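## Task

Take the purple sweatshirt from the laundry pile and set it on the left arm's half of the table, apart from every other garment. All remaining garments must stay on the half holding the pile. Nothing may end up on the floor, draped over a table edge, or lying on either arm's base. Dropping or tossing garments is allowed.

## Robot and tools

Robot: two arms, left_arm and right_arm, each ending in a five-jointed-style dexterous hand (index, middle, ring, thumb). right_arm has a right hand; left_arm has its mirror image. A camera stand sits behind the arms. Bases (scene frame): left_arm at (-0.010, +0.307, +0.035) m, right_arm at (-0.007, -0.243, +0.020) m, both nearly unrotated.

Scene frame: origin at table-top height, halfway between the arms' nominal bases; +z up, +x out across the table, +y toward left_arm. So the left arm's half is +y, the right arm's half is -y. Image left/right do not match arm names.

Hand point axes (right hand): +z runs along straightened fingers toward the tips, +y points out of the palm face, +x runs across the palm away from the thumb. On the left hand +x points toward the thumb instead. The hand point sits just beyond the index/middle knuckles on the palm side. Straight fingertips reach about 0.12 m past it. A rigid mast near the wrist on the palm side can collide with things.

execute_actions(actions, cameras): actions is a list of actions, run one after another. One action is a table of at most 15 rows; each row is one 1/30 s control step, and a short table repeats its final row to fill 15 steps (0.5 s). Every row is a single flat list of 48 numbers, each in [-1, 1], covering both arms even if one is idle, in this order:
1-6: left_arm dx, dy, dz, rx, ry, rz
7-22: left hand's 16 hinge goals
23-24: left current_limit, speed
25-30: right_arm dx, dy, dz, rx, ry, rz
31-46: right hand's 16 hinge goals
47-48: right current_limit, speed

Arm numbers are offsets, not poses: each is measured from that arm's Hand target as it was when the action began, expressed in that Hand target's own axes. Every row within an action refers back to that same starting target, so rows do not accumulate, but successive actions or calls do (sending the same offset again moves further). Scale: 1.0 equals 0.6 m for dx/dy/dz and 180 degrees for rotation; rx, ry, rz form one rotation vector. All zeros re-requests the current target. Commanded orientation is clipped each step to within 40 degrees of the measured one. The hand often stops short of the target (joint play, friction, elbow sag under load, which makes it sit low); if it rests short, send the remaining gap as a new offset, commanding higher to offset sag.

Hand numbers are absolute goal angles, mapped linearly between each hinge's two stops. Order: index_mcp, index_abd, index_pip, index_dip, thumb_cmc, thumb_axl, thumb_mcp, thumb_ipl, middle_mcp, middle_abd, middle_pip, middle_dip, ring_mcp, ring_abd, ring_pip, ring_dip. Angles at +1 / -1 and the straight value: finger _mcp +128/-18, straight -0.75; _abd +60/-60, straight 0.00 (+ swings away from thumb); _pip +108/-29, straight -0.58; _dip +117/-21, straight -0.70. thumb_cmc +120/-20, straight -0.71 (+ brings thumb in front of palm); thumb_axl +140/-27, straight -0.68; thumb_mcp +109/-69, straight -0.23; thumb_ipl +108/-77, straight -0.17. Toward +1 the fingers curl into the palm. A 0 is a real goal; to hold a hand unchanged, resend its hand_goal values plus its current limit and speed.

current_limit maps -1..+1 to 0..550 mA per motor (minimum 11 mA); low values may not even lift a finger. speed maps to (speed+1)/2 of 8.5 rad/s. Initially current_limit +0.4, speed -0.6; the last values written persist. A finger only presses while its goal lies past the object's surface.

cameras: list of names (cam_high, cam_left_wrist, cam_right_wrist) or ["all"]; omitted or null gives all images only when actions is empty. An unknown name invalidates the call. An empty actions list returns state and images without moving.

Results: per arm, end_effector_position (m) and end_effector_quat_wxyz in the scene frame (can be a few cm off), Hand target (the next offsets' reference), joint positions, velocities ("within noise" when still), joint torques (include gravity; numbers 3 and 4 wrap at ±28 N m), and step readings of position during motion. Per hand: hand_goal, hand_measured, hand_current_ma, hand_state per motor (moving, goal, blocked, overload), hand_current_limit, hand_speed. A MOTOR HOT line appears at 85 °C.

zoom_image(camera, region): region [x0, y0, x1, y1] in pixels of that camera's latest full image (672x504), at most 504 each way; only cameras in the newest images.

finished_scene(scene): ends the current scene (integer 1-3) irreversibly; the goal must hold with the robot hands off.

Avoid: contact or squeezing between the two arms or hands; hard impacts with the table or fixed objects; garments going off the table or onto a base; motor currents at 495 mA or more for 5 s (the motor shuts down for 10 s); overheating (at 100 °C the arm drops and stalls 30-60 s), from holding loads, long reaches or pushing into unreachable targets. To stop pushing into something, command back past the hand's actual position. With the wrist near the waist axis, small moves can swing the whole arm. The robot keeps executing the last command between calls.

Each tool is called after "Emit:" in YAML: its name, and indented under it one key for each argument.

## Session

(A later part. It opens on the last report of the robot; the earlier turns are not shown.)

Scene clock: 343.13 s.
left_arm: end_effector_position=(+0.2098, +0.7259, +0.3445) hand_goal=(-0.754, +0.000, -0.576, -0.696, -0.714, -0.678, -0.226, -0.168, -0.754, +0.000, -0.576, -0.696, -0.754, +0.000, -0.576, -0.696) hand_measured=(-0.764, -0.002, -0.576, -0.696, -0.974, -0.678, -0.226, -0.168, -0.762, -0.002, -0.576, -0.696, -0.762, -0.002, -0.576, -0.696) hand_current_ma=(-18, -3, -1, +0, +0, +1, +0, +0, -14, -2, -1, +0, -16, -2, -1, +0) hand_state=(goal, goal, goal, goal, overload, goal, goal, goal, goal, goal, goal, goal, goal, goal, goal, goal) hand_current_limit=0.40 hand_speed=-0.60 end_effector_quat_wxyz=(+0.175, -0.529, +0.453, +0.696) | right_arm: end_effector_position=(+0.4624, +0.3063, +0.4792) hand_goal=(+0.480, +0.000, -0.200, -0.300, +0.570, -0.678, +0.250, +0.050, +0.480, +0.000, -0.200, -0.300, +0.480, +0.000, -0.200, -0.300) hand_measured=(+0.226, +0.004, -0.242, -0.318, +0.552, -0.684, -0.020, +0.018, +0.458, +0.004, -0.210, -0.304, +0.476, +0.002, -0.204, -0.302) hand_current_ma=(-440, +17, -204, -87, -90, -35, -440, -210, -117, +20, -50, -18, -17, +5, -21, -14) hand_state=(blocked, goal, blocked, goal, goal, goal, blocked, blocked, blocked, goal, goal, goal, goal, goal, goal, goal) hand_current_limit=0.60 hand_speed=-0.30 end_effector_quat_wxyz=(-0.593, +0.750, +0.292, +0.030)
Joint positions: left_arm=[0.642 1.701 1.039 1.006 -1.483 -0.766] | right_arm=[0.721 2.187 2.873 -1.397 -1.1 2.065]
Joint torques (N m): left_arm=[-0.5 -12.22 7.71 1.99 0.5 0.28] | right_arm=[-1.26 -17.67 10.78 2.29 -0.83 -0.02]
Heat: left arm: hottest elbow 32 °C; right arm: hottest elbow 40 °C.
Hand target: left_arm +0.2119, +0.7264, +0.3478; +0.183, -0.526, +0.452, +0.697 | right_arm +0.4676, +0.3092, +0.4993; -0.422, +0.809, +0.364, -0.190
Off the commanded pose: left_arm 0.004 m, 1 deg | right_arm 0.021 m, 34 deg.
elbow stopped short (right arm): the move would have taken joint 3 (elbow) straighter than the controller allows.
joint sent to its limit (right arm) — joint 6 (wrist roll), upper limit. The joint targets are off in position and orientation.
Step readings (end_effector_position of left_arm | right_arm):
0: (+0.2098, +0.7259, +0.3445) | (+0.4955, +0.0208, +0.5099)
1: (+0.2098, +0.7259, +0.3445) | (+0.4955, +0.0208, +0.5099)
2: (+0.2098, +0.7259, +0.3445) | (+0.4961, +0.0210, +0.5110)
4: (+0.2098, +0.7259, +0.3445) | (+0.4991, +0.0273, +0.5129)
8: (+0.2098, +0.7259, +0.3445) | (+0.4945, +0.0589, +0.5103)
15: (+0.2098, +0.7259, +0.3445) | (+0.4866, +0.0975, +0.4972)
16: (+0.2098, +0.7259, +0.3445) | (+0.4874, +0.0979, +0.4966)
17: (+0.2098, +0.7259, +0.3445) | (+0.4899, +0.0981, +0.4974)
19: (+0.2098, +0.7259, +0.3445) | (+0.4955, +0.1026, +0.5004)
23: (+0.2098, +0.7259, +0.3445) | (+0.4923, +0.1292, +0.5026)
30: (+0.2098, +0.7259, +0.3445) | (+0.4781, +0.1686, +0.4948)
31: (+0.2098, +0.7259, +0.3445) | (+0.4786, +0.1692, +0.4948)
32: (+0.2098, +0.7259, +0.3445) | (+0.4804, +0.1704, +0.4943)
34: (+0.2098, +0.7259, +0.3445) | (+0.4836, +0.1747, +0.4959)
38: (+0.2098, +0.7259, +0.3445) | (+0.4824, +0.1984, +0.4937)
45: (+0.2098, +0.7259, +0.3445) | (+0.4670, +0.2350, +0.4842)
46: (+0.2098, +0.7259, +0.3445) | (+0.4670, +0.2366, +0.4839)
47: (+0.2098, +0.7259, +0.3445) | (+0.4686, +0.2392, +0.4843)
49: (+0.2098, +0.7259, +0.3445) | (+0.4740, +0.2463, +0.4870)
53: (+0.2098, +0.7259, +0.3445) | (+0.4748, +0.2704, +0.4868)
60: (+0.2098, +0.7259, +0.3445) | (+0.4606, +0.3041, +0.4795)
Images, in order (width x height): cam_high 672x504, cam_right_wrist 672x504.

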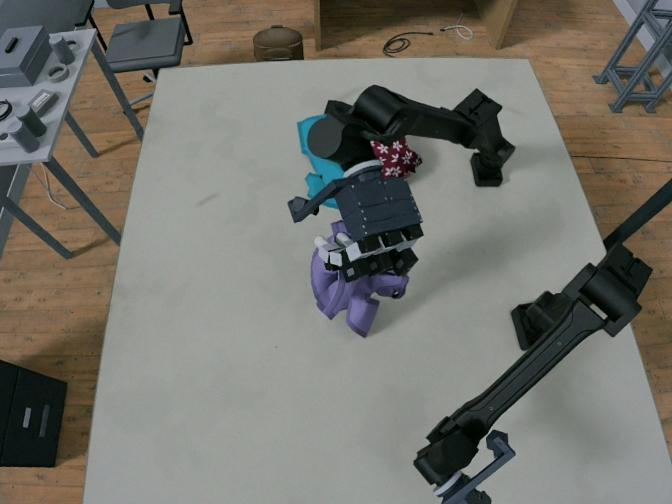

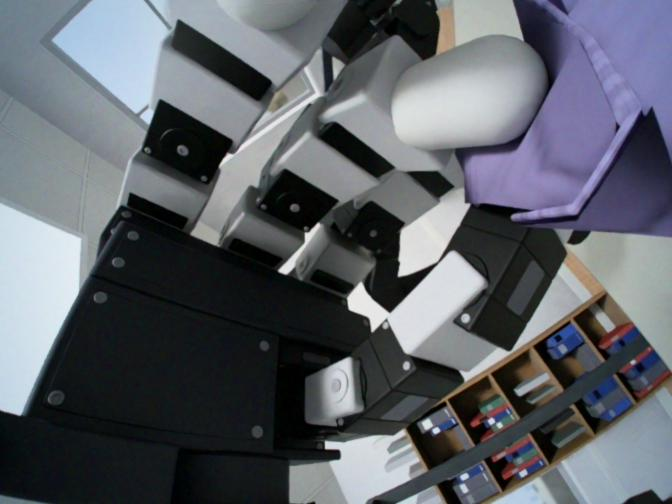

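Emit:
execute_actions:
  actions:
    - [[0,0,0,0,0,0,-0.754,0,-0.576,-0.696,-0.714,-0.678,-0.226,-0.168,-0.754,0,-0.576,-0.696,-0.754,0,-0.576,-0.696,0.4,-0.6,0.012,0.095,0.068,0,0,0,0.48,0,-0.2,-0.3,0.571,-0.678,0.25,0.05,0.48,0,-0.2,-0.3,0.48,0,-0.2,-0.3,0.6,-0.3]]
    - [[0,0,0,0,0,0,-0.754,0,-0.576,-0.696,-0.714,-0.678,-0.226,-0.168,-0.754,0,-0.576,-0.696,-0.754,0,-0.576,-0.696,0.4,-0.6,0.012,0.095,0.068,0,0,0,0.48,0,-0.2,-0.3,0.571,-0.678,0.25,0.05,0.48,0,-0.2,-0.3,0.48,0,-0.2,-0.3,0.6,-0.3]]
    - [[0,0,0,0,0,0,-0.754,0,-0.576,-0.696,-0.714,-0.678,-0.226,-0.168,-0.754,0,-0.576,-0.696,-0.754,0,-0.576,-0.696,0.4,-0.6,0.012,0.095,0.068,0,0,0,0.48,0,-0.2,-0.3,0.571,-0.678,0.25,0.05,0.48,0,-0.2,-0.3,0.48,0,-0.2,-0.3,0.6,-0.3]]
    - [[0,0,0,0,0,0,-0.754,0,-0.576,-0.696,-0.714,-0.678,-0.226,-0.168,-0.754,0,-0.576,-0.696,-0.754,0,-0.576,-0.696,0.4,-0.6,0.012,0.095,0.068,0,0,0,0.48,0,-0.2,-0.3,0.571,-0.678,0.25,0.05,0.48,0,-0.2,-0.3,0.48,0,-0.2,-0.3,0.6,-0.3]]
    - [[0,0,0,0,0,0,-0.754,0,-0.576,-0.696,-0.714,-0.678,-0.226,-0.168,-0.754,0,-0.576,-0.696,-0.754,0,-0.576,-0.696,0.4,-0.6,0.012,0.095,0.068,0,0,0,0.48,0,-0.2,-0.3,0.571,-0.678,0.25,0.05,0.48,0,-0.2,-0.3,0.48,0,-0.2,-0.3,0.6,-0.3]]
  cameras: ["cam_high","cam_right_wrist"]

Scene clock: 357.57 s.
left_arm: end_effector_position=(+0.2098, +0.7259, +0.3445) hand_goal=(-0.754, +0.000, -0.576, -0.696, -0.714, -0.678, -0.226, -0.168, -0.754, +0.000, -0.576, -0.696, -0.754, +0.000, -0.576, -0.696) hand_measured=(-0.764, -0.002, -0.576, -0.696, -0.974, -0.678, -0.226, -0.168, -0.762, -0.002, -0.576, -0.696, -0.762, -0.002, -0.576, -0.696) hand_current_ma=(-18, -3, -1, +0, +0, +1, +0, +0, -14, -2, -1, +0, -16, -2, -1, +0) hand_state=(goal, goal, goal, goal, overload, goal, goal, goal, goal, goal, goal, goal, goal, goal, goal, goal) hand_current_limit=0.40 hand_speed=-0.60 end_effector_quat_wxyz=(+0.175, -0.529, +0.453, +0.696) | right_arm: end_effector_position=(+0.4933, +0.3268, +0.1482) hand_goal=(+0.480, +0.000, -0.200, -0.300, +0.570, -0.678, +0.250, +0.050, +0.480, +0.000, -0.200, -0.300, +0.480, +0.000, -0.200, -0.300) hand_measured=(+0.226, +0.004, -0.242, -0.318, +0.552, -0.684, -0.020, +0.018, +0.458, +0.004, -0.210, -0.304, +0.476, +0.002, -0.204, -0.302) hand_current_ma=(-440, +13, -204, -87, -90, -35, -440, -210, -117, +21, -50, -18, -17, +5, -21, -14) hand_state=(blocked, goal, blocked, goal, goal, goal, blocked, blocked, blocked, goal, goal, goal, goal, goal, goal, goal) hand_current_limit=0.60 hand_speed=-0.30 end_effector_quat_wxyz=(-0.452, +0.822, +0.324, -0.121)
Joint positions: left_arm=[0.642 1.701 1.039 1.006 -1.483 -0.766] | right_arm=[0.756 2.572 2.821 -1.693 -0.968 1.611]
Joint torques (N m): left_arm=[-0.62 -12.16 7.75 2.02 0.5 0.28] | right_arm=[-0.03 -21.71 9.94 -0.42 -0.34 -0.2]
Heat: left arm: hottest elbow 32 °C; right arm: hottest elbow 39 °C.
Hand target: left_arm +0.2119, +0.7264, +0.3478; +0.183, -0.526, +0.452, +0.697 | right_arm +0.4884, +0.3388, +0.1488; -0.422, +0.809, +0.364, -0.190
Off the commanded pose: left_arm 0.004 m, 1 deg | right_arm 0.013 m, 10 deg.
elbow stopped short (right arm): the move would have taken joint 3 (elbow) straighter than the controller allows.
joint sent to its limit (right arm) — joint 4 (wrist pitch), lower limit. The joint targets are off in position and orientation.
Step readings (end_effector_position of left_arm | right_arm):
0: (+0.2098, +0.7259, +0.3445) | (+0.4623, +0.3062, +0.4792)
1: (+0.2098, +0.7259, +0.3445) | (+0.4623, +0.3062, +0.4792)
2: (+0.2098, +0.7259, +0.3445) | (+0.4623, +0.3065, +0.4789)
4: (+0.2098, +0.7259, +0.3445) | (+0.4611, +0.3060, +0.4743)
8: (+0.2098, +0.7259, +0.3445) | (+0.4625, +0.3075, +0.4510)
15: (+0.2098, +0.7259, +0.3445) | (+0.4719, +0.3147, +0.4077)
16: (+0.2098, +0.7259, +0.3445) | (+0.4726, +0.3149, +0.4053)
17: (+0.2098, +0.7259, +0.3445) | (+0.4728, +0.3145, +0.4022)
19: (+0.2098, +0.7259, +0.3445) | (+0.4714, +0.3119, +0.3973)
23: (+0.2098, +0.7259, +0.3445) | (+0.4717, +0.3095, +0.3802)
30: (+0.2098, +0.7259, +0.3445) | (+0.4798, +0.3092, +0.3478)
31: (+0.2098, +0.7259, +0.3445) | (+0.4810, +0.3094, +0.3440)
32: (+0.2098, +0.7259, +0.3445) | (+0.4817, +0.3090, +0.3411)
34: (+0.2098, +0.7259, +0.3445) | (+0.4821, +0.3073, +0.3336)
38: (+0.2098, +0.7259, +0.3445) | (+0.4834, +0.3069, +0.3117)
45: (+0.2098, +0.7259, +0.3445) | (+0.4852, +0.3131, +0.2735)
46: (+0.2098, +0.7259, +0.3445) | (+0.4859, +0.3133, +0.2722)
47: (+0.2098, +0.7259, +0.3445) | (+0.4858, +0.3142, +0.2698)
49: (+0.2098, +0.7259, +0.3445) | (+0.4864, +0.3161, +0.2675)
53: (+0.2098, +0.7259, +0.3445) | (+0.4877, +0.3180, +0.2564)
60: (+0.2098, +0.7259, +0.3445) | (+0.4893, +0.3225, +0.2336)
61: (+0.2098, +0.7259, +0.3445) | (+0.4898, +0.3225, +0.2306)
62: (+0.2098, +0.7259, +0.3445) | (+0.4895, +0.3236, +0.2278)
64: (+0.2098, +0.7259, +0.3445) | (+0.4901, +0.3237, +0.2207)
68: (+0.2098, +0.7259, +0.3445) | (+0.4921, +0.3251, +0.1946)
75: (+0.2098, +0.7259, +0.3445) | (+0.4942, +0.3264, +0.1529)
Images, in order (width x height): cam_high 672x504, cam_right_wrist 672x504.

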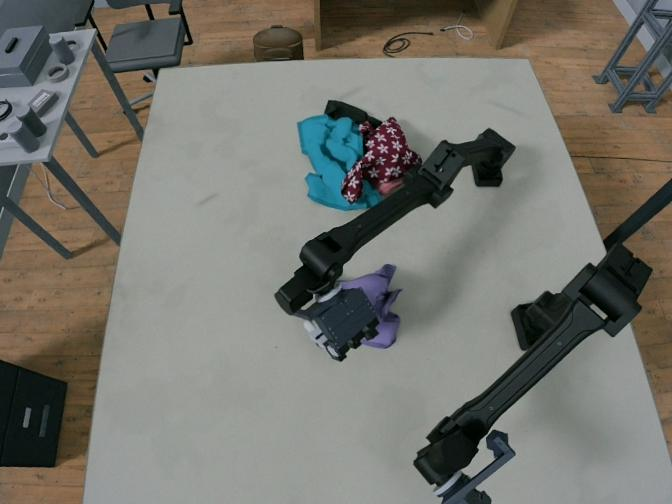

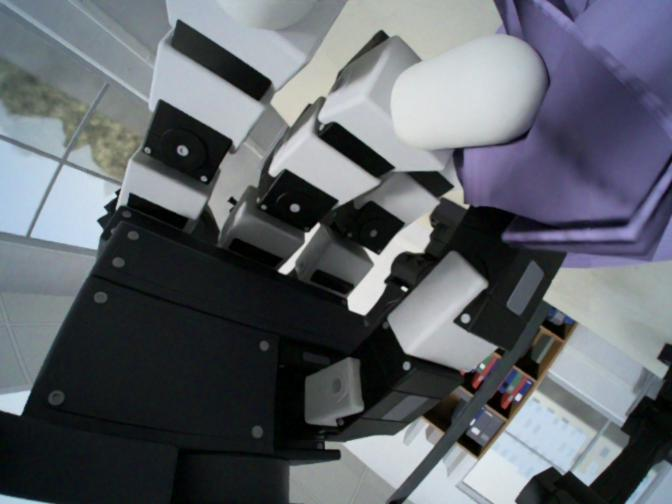

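Emit:
execute_actions:
  actions:
    - [[0,0,0,0,0,0,-0.754,0,-0.576,-0.696,-0.714,-0.678,-0.226,-0.168,-0.754,0,-0.576,-0.696,-0.754,0,-0.576,-0.696,0.4,-0.6,0.062,0.05,0.102,0,0,0,0.48,0,-0.2,-0.3,0.571,-0.678,0.25,0.05,0.48,0,-0.2,-0.3,0.48,0,-0.2,-0.3,0.6,-0.3]]
    - [[0,0,0,0,0,0,-0.754,0,-0.576,-0.696,-0.714,-0.678,-0.226,-0.168,-0.754,0,-0.576,-0.696,-0.754,0,-0.576,-0.696,0.4,-0.6,0,0.02,0.015,0,0,0,0.48,0,-0.2,-0.3,0.571,-0.678,0.25,0.05,0.48,0,-0.2,-0.3,0.48,0,-0.2,-0.3,0.6,-0.3]]
    - [[0,0,0,0,0,0,-0.754,0,-0.576,-0.696,-0.714,-0.678,-0.226,-0.168,-0.754,0,-0.576,-0.696,-0.754,0,-0.576,-0.696,0.4,-0.6,0,0,0,0,0,0,-0.1,0,-0.4,-0.5,0.571,-0.678,-0.226,-0.168,-0.1,0,-0.4,-0.5,-0.1,0,-0.4,-0.5,0.5,-0.5]]
    - [[0,0,0,0,0,0,-0.754,0,-0.576,-0.696,-0.714,-0.678,-0.226,-0.168,-0.754,0,-0.576,-0.696,-0.754,0,-0.576,-0.696,0.4,-0.6,0,0,0,0,0,0,-0.5,0,-0.57,-0.69,0.571,-0.678,-0.226,-0.168,-0.5,0,-0.57,-0.69,-0.5,0,-0.57,-0.69,0.5,-0.5]]
  cameras: ["cam_high","cam_right_wrist"]

Scene clock: 375.07 s.
left_arm: end_effector_position=(+0.2098, +0.7259, +0.3445) hand_goal=(-0.754, +0.000, -0.576, -0.696, -0.714, -0.678, -0.226, -0.168, -0.754, +0.000, -0.576, -0.696, -0.754, +0.000, -0.576, -0.696) hand_measured=(-0.764, -0.002, -0.576, -0.696, -0.974, -0.678, -0.226, -0.168, -0.762, -0.002, -0.576, -0.696, -0.762, -0.002, -0.576, -0.696) hand_current_ma=(-18, -3, -1, +0, +0, +1, +0, +0, -14, -2, -1, +0, -16, -2, -1, +0) hand_state=(goal, goal, goal, goal, overload, goal, goal, goal, goal, goal, goal, goal, goal, goal, goal, goal) hand_current_limit=0.40 hand_speed=-0.60 end_effector_quat_wxyz=(+0.175, -0.529, +0.453, +0.696) | right_arm: end_effector_position=(+0.4813, +0.3768, +0.0720) hand_goal=(-0.500, +0.000, -0.570, -0.690, +0.570, -0.678, -0.226, -0.168, -0.500, +0.000, -0.570, -0.690, -0.500, +0.000, -0.570, -0.690) hand_measured=(-0.486, +0.000, -0.566, -0.688, +0.566, -0.680, -0.220, -0.164, -0.484, +0.002, -0.566, -0.688, -0.486, +0.002, -0.566, -0.688) hand_current_ma=(+76, -1, +24, +13, -16, -15, +42, +21, +86, +10, +22, +14, +77, +5, +20, +12) hand_state=(goal, goal, goal, goal, goal, goal, goal, goal, goal, goal, goal, goal, goal, goal, goal, goal) hand_current_limit=0.50 hand_speed=-0.50 end_effector_quat_wxyz=(-0.451, +0.817, +0.336, -0.123)
Joint positions: left_arm=[0.642 1.701 1.039 1.006 -1.483 -0.766] | right_arm=[0.814 2.703 2.873 -1.559 -0.962 1.668]
Joint torques (N m): left_arm=[-0.67 -12.28 7.72 2 0.51 0.29] | right_arm=[-1.14 -21.89 11.82 0.88 -0.62 0.14]
Heat: left arm: hottest elbow 32 °C; right arm: hottest elbow 38 °C.
Hand target: left_arm +0.2119, +0.7264, +0.3478; +0.183, -0.526, +0.452, +0.697 | right_arm +0.4881, +0.3889, +0.0742; -0.422, +0.809, +0.364, -0.190
Off the commanded pose: left_arm 0.004 m, 1 deg | right_arm 0.014 m, 9 deg.
elbow stopped short (right arm): the move would have taken joint 3 (elbow) straighter than the controller allows.
Step readings (end_effector_position of left_arm | right_arm):
0: (+0.2098, +0.7259, +0.3445) | (+0.4933, +0.3268, +0.1482)
1: (+0.2098, +0.7259, +0.3445) | (+0.4933, +0.3268, +0.1482)
2: (+0.2098, +0.7259, +0.3445) | (+0.4935, +0.3270, +0.1466)
4: (+0.2098, +0.7259, +0.3445) | (+0.4963, +0.3322, +0.1428)
8: (+0.2098, +0.7259, +0.3445) | (+0.4957, +0.3504, +0.1183)
15: (+0.2098, +0.7259, +0.3445) | (+0.4761, +0.3749, +0.0735)
16: (+0.2098, +0.7259, +0.3445) | (+0.4747, +0.3770, +0.0724)
17: (+0.2098, +0.7259, +0.3445) | (+0.4730, +0.3787, +0.0713)
19: (+0.2098, +0.7259, +0.3445) | (+0.4726, +0.3817, +0.0720)
23: (+0.2098, +0.7259, +0.3445) | (+0.4745, +0.3820, +0.0721)
30: (+0.2098, +0.7259, +0.3445) | (+0.4771, +0.3797, +0.0721)
31: (+0.2098, +0.7259, +0.3445) | (+0.4773, +0.3799, +0.0722)
32: (+0.2098, +0.7259, +0.3445) | (+0.4782, +0.3792, +0.0722)
34: (+0.2098, +0.7259, +0.3445) | (+0.4792, +0.3784, +0.0722)
38: (+0.2098, +0.7259, +0.3445) | (+0.4802, +0.3777, +0.0722)
45: (+0.2098, +0.7259, +0.3445) | (+0.4802, +0.3777, +0.0722)
46: (+0.2098, +0.7259, +0.3445) | (+0.4804, +0.3775, +0.0720)
47: (+0.2098, +0.7259, +0.3445) | (+0.4813, +0.3768, +0.0720)
49: (+0.2098, +0.7259, +0.3445) | (+0.4813, +0.3768, +0.0720)
53: (+0.2098, +0.7259, +0.3445) | (+0.4823, +0.3760, +0.0720)
60: (+0.2098, +0.7259, +0.3445) | (+0.4813, +0.3768, +0.0720)
Images, in order (width x height): cam_high 672x504, cam_right_wrist 672x504.

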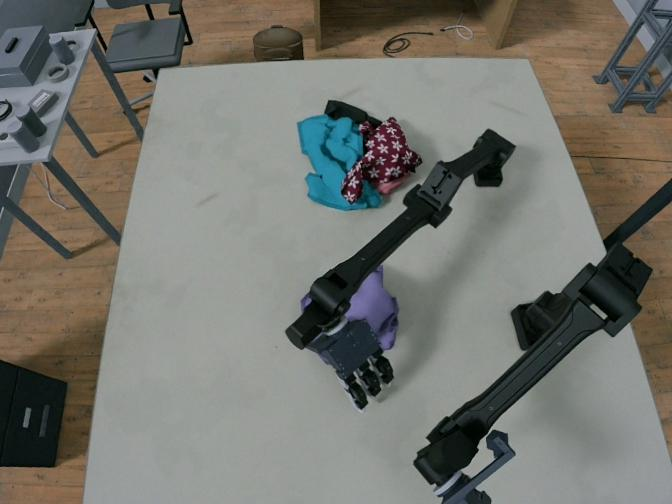

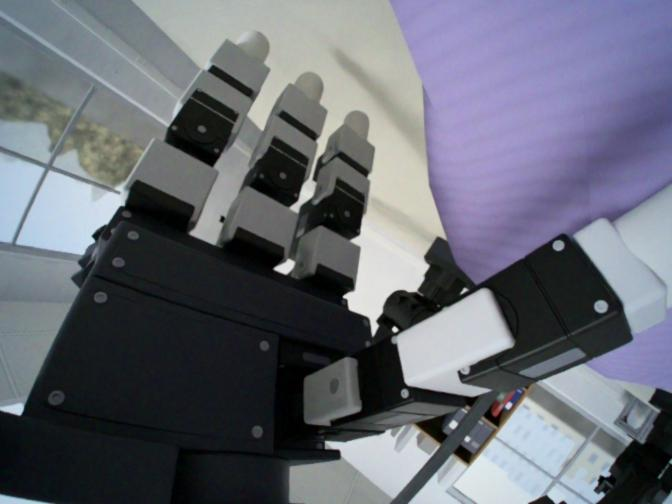

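Emit:
execute_actions:
  actions:
    - [[0,0,0,0,0,0,-0.754,0,-0.576,-0.696,-0.714,-0.678,-0.226,-0.168,-0.754,0,-0.576,-0.696,-0.754,0,-0.576,-0.696,0.4,-0.6,0,-0.11,-0.075,0,0,0,-0.5,0,-0.57,-0.69,0.571,-0.678,-0.226,-0.168,-0.5,0,-0.57,-0.69,-0.5,0,-0.57,-0.69,0.5,-0.5]]
    - [[0,0,0,0,0,0,-0.754,0,-0.576,-0.696,-0.714,-0.678,-0.226,-0.168,-0.754,0,-0.576,-0.696,-0.754,0,-0.576,-0.696,0.4,-0.6,0,-0.11,-0.075,0,0,0,-0.5,0,-0.57,-0.69,0.571,-0.678,-0.226,-0.168,-0.5,0,-0.57,-0.69,-0.5,0,-0.57,-0.69,0.5,-0.5]]
    - [[0,0,0,0,0,0,-0.754,0,-0.576,-0.696,-0.714,-0.678,-0.226,-0.168,-0.754,0,-0.576,-0.696,-0.754,0,-0.576,-0.696,0.4,-0.6,0,-0.11,-0.075,0,0,0,-0.5,0,-0.57,-0.69,0.571,-0.678,-0.226,-0.168,-0.5,0,-0.57,-0.69,-0.5,0,-0.57,-0.69,0.5,-0.5]]
    - [[0,0,0,0,0,0,-0.754,0,-0.576,-0.696,-0.714,-0.678,-0.226,-0.168,-0.754,0,-0.576,-0.696,-0.754,0,-0.576,-0.696,0.4,-0.6,0.05,-0.06,-0.2,0,0,0,-0.5,0,-0.57,-0.69,0.571,-0.678,-0.226,-0.168,-0.5,0,-0.57,-0.69,-0.5,0,-0.57,-0.69,0.5,-0.5]]
  cameras: ["cam_high"]

Scene clock: 386.10 s.
left_arm: end_effector_position=(+0.2098, +0.7259, +0.3445) hand_goal=(-0.754, +0.000, -0.576, -0.696, -0.714, -0.678, -0.226, -0.168, -0.754, +0.000, -0.576, -0.696, -0.754, +0.000, -0.576, -0.696) hand_measured=(-0.764, -0.002, -0.576, -0.696, -0.974, -0.678, -0.226, -0.168, -0.762, -0.002, -0.576, -0.696, -0.762, -0.002, -0.576, -0.696) hand_current_ma=(-18, -3, -1, +0, +0, +1, +0, +0, -14, -2, -1, +0, -16, -2, -1, +0) hand_state=(goal, goal, goal, goal, overload, goal, goal, goal, goal, goal, goal, goal, goal, goal, goal, goal) hand_current_limit=0.40 hand_speed=-0.60 end_effector_quat_wxyz=(+0.175, -0.529, +0.453, +0.696) | right_arm: end_effector_position=(+0.5644, +0.3538, +0.3839) hand_goal=(-0.500, +0.000, -0.570, -0.690, +0.570, -0.678, -0.226, -0.168, -0.500, +0.000, -0.570, -0.690, -0.500, +0.000, -0.570, -0.690) hand_measured=(-0.486, +0.000, -0.566, -0.688, +0.568, -0.680, -0.222, -0.166, -0.484, +0.000, -0.566, -0.688, -0.486, +0.000, -0.566, -0.688) hand_current_ma=(+74, -1, +24, +13, -15, -15, +20, +16, +84, +3, +22, +14, +74, +3, +20, +12) hand_state=(goal, goal, goal, goal, goal, goal, goal, goal, goal, goal, goal, goal, goal, goal, goal, goal) hand_current_limit=0.50 hand_speed=-0.50 end_effector_quat_wxyz=(-0.591, +0.744, +0.297, +0.099)
Joint positions: left_arm=[0.642 1.701 1.039 1.006 -1.483 -0.766] | right_arm=[0.696 2.367 2.884 -1.112 -1.042 2.067]
Joint torques (N m): left_arm=[-0.62 -12.28 7.73 1.99 0.5 0.27] | right_arm=[-0.15 -22.65 11.08 2.37 -0.79 0.08]
Heat: left arm: hottest elbow 32 °C; right arm: hottest elbow 38 °C.
Hand target: left_arm +0.2119, +0.7264, +0.3478; +0.183, -0.526, +0.452, +0.697 | right_arm +0.5641, +0.3615, +0.4120; -0.428, +0.808, +0.362, -0.180 (not the last commanded pose)
Off the commanded pose: left_arm 0.004 m, 1 deg | right_arm 0.029 m, 40 deg.
elbow stopped short (right arm): the move would have taken joint 3 (elbow) straighter than the controller allows.
joint sent to its limit (right arm) — joint 6 (wrist roll), upper limit. The joint targets are off in position and orientation.
Step readings (end_effector_position of left_arm | right_arm):
0: (+0.2098, +0.7259, +0.3445) | (+0.4813, +0.3768, +0.0720)
1: (+0.2098, +0.7259, +0.3445) | (+0.4813, +0.3768, +0.0720)
2: (+0.2098, +0.7259, +0.3445) | (+0.4813, +0.3768, +0.0720)
4: (+0.2098, +0.7259, +0.3445) | (+0.4809, +0.3765, +0.0733)
8: (+0.2098, +0.7259, +0.3445) | (+0.4798, +0.3760, +0.0805)
15: (+0.2098, +0.7259, +0.3445) | (+0.4799, +0.3766, +0.1086)
16: (+0.2098, +0.7259, +0.3445) | (+0.4798, +0.3766, +0.1122)
17: (+0.2098, +0.7259, +0.3445) | (+0.4799, +0.3768, +0.1157)
19: (+0.2098, +0.7259, +0.3445) | (+0.4796, +0.3770, +0.1253)
23: (+0.2098, +0.7259, +0.3445) | (+0.4798, +0.3781, +0.1563)
30: (+0.2098, +0.7259, +0.3445) | (+0.4807, +0.3811, +0.2063)
31: (+0.2098, +0.7259, +0.3445) | (+0.4809, +0.3818, +0.2096)
32: (+0.2098, +0.7259, +0.3445) | (+0.4812, +0.3823, +0.2123)
34: (+0.2098, +0.7259, +0.3445) | (+0.4816, +0.3837, +0.2181)
38: (+0.2098, +0.7259, +0.3445) | (+0.4819, +0.3858, +0.2390)
45: (+0.2098, +0.7259, +0.3445) | (+0.4778, +0.3876, +0.2799)
46: (+0.2098, +0.7259, +0.3445) | (+0.4773, +0.3880, +0.2829)
47: (+0.2098, +0.7259, +0.3445) | (+0.4780, +0.3900, +0.2857)
49: (+0.2098, +0.7259, +0.3445) | (+0.4852, +0.3926, +0.2952)
53: (+0.2098, +0.7259, +0.3445) | (+0.5150, +0.3814, +0.3277)
60: (+0.2098, +0.7259, +0.3445) | (+0.5698, +0.3424, +0.3791)
Images, in order (width x height): cam_high 672x504.

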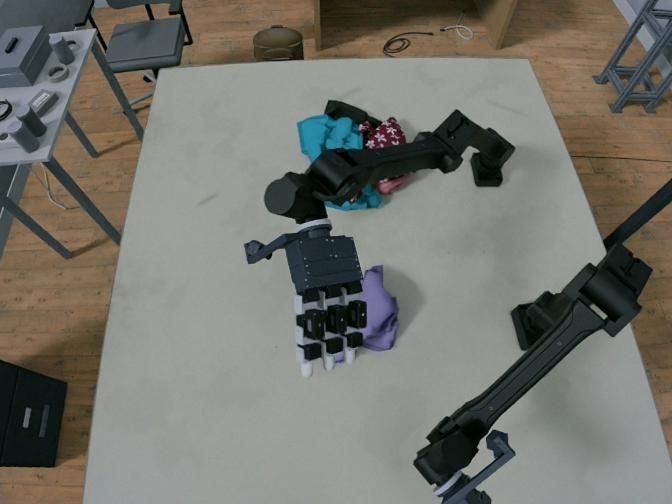

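Emit:
finished_scene:
  scene: 1

The scene is finished: the task was done.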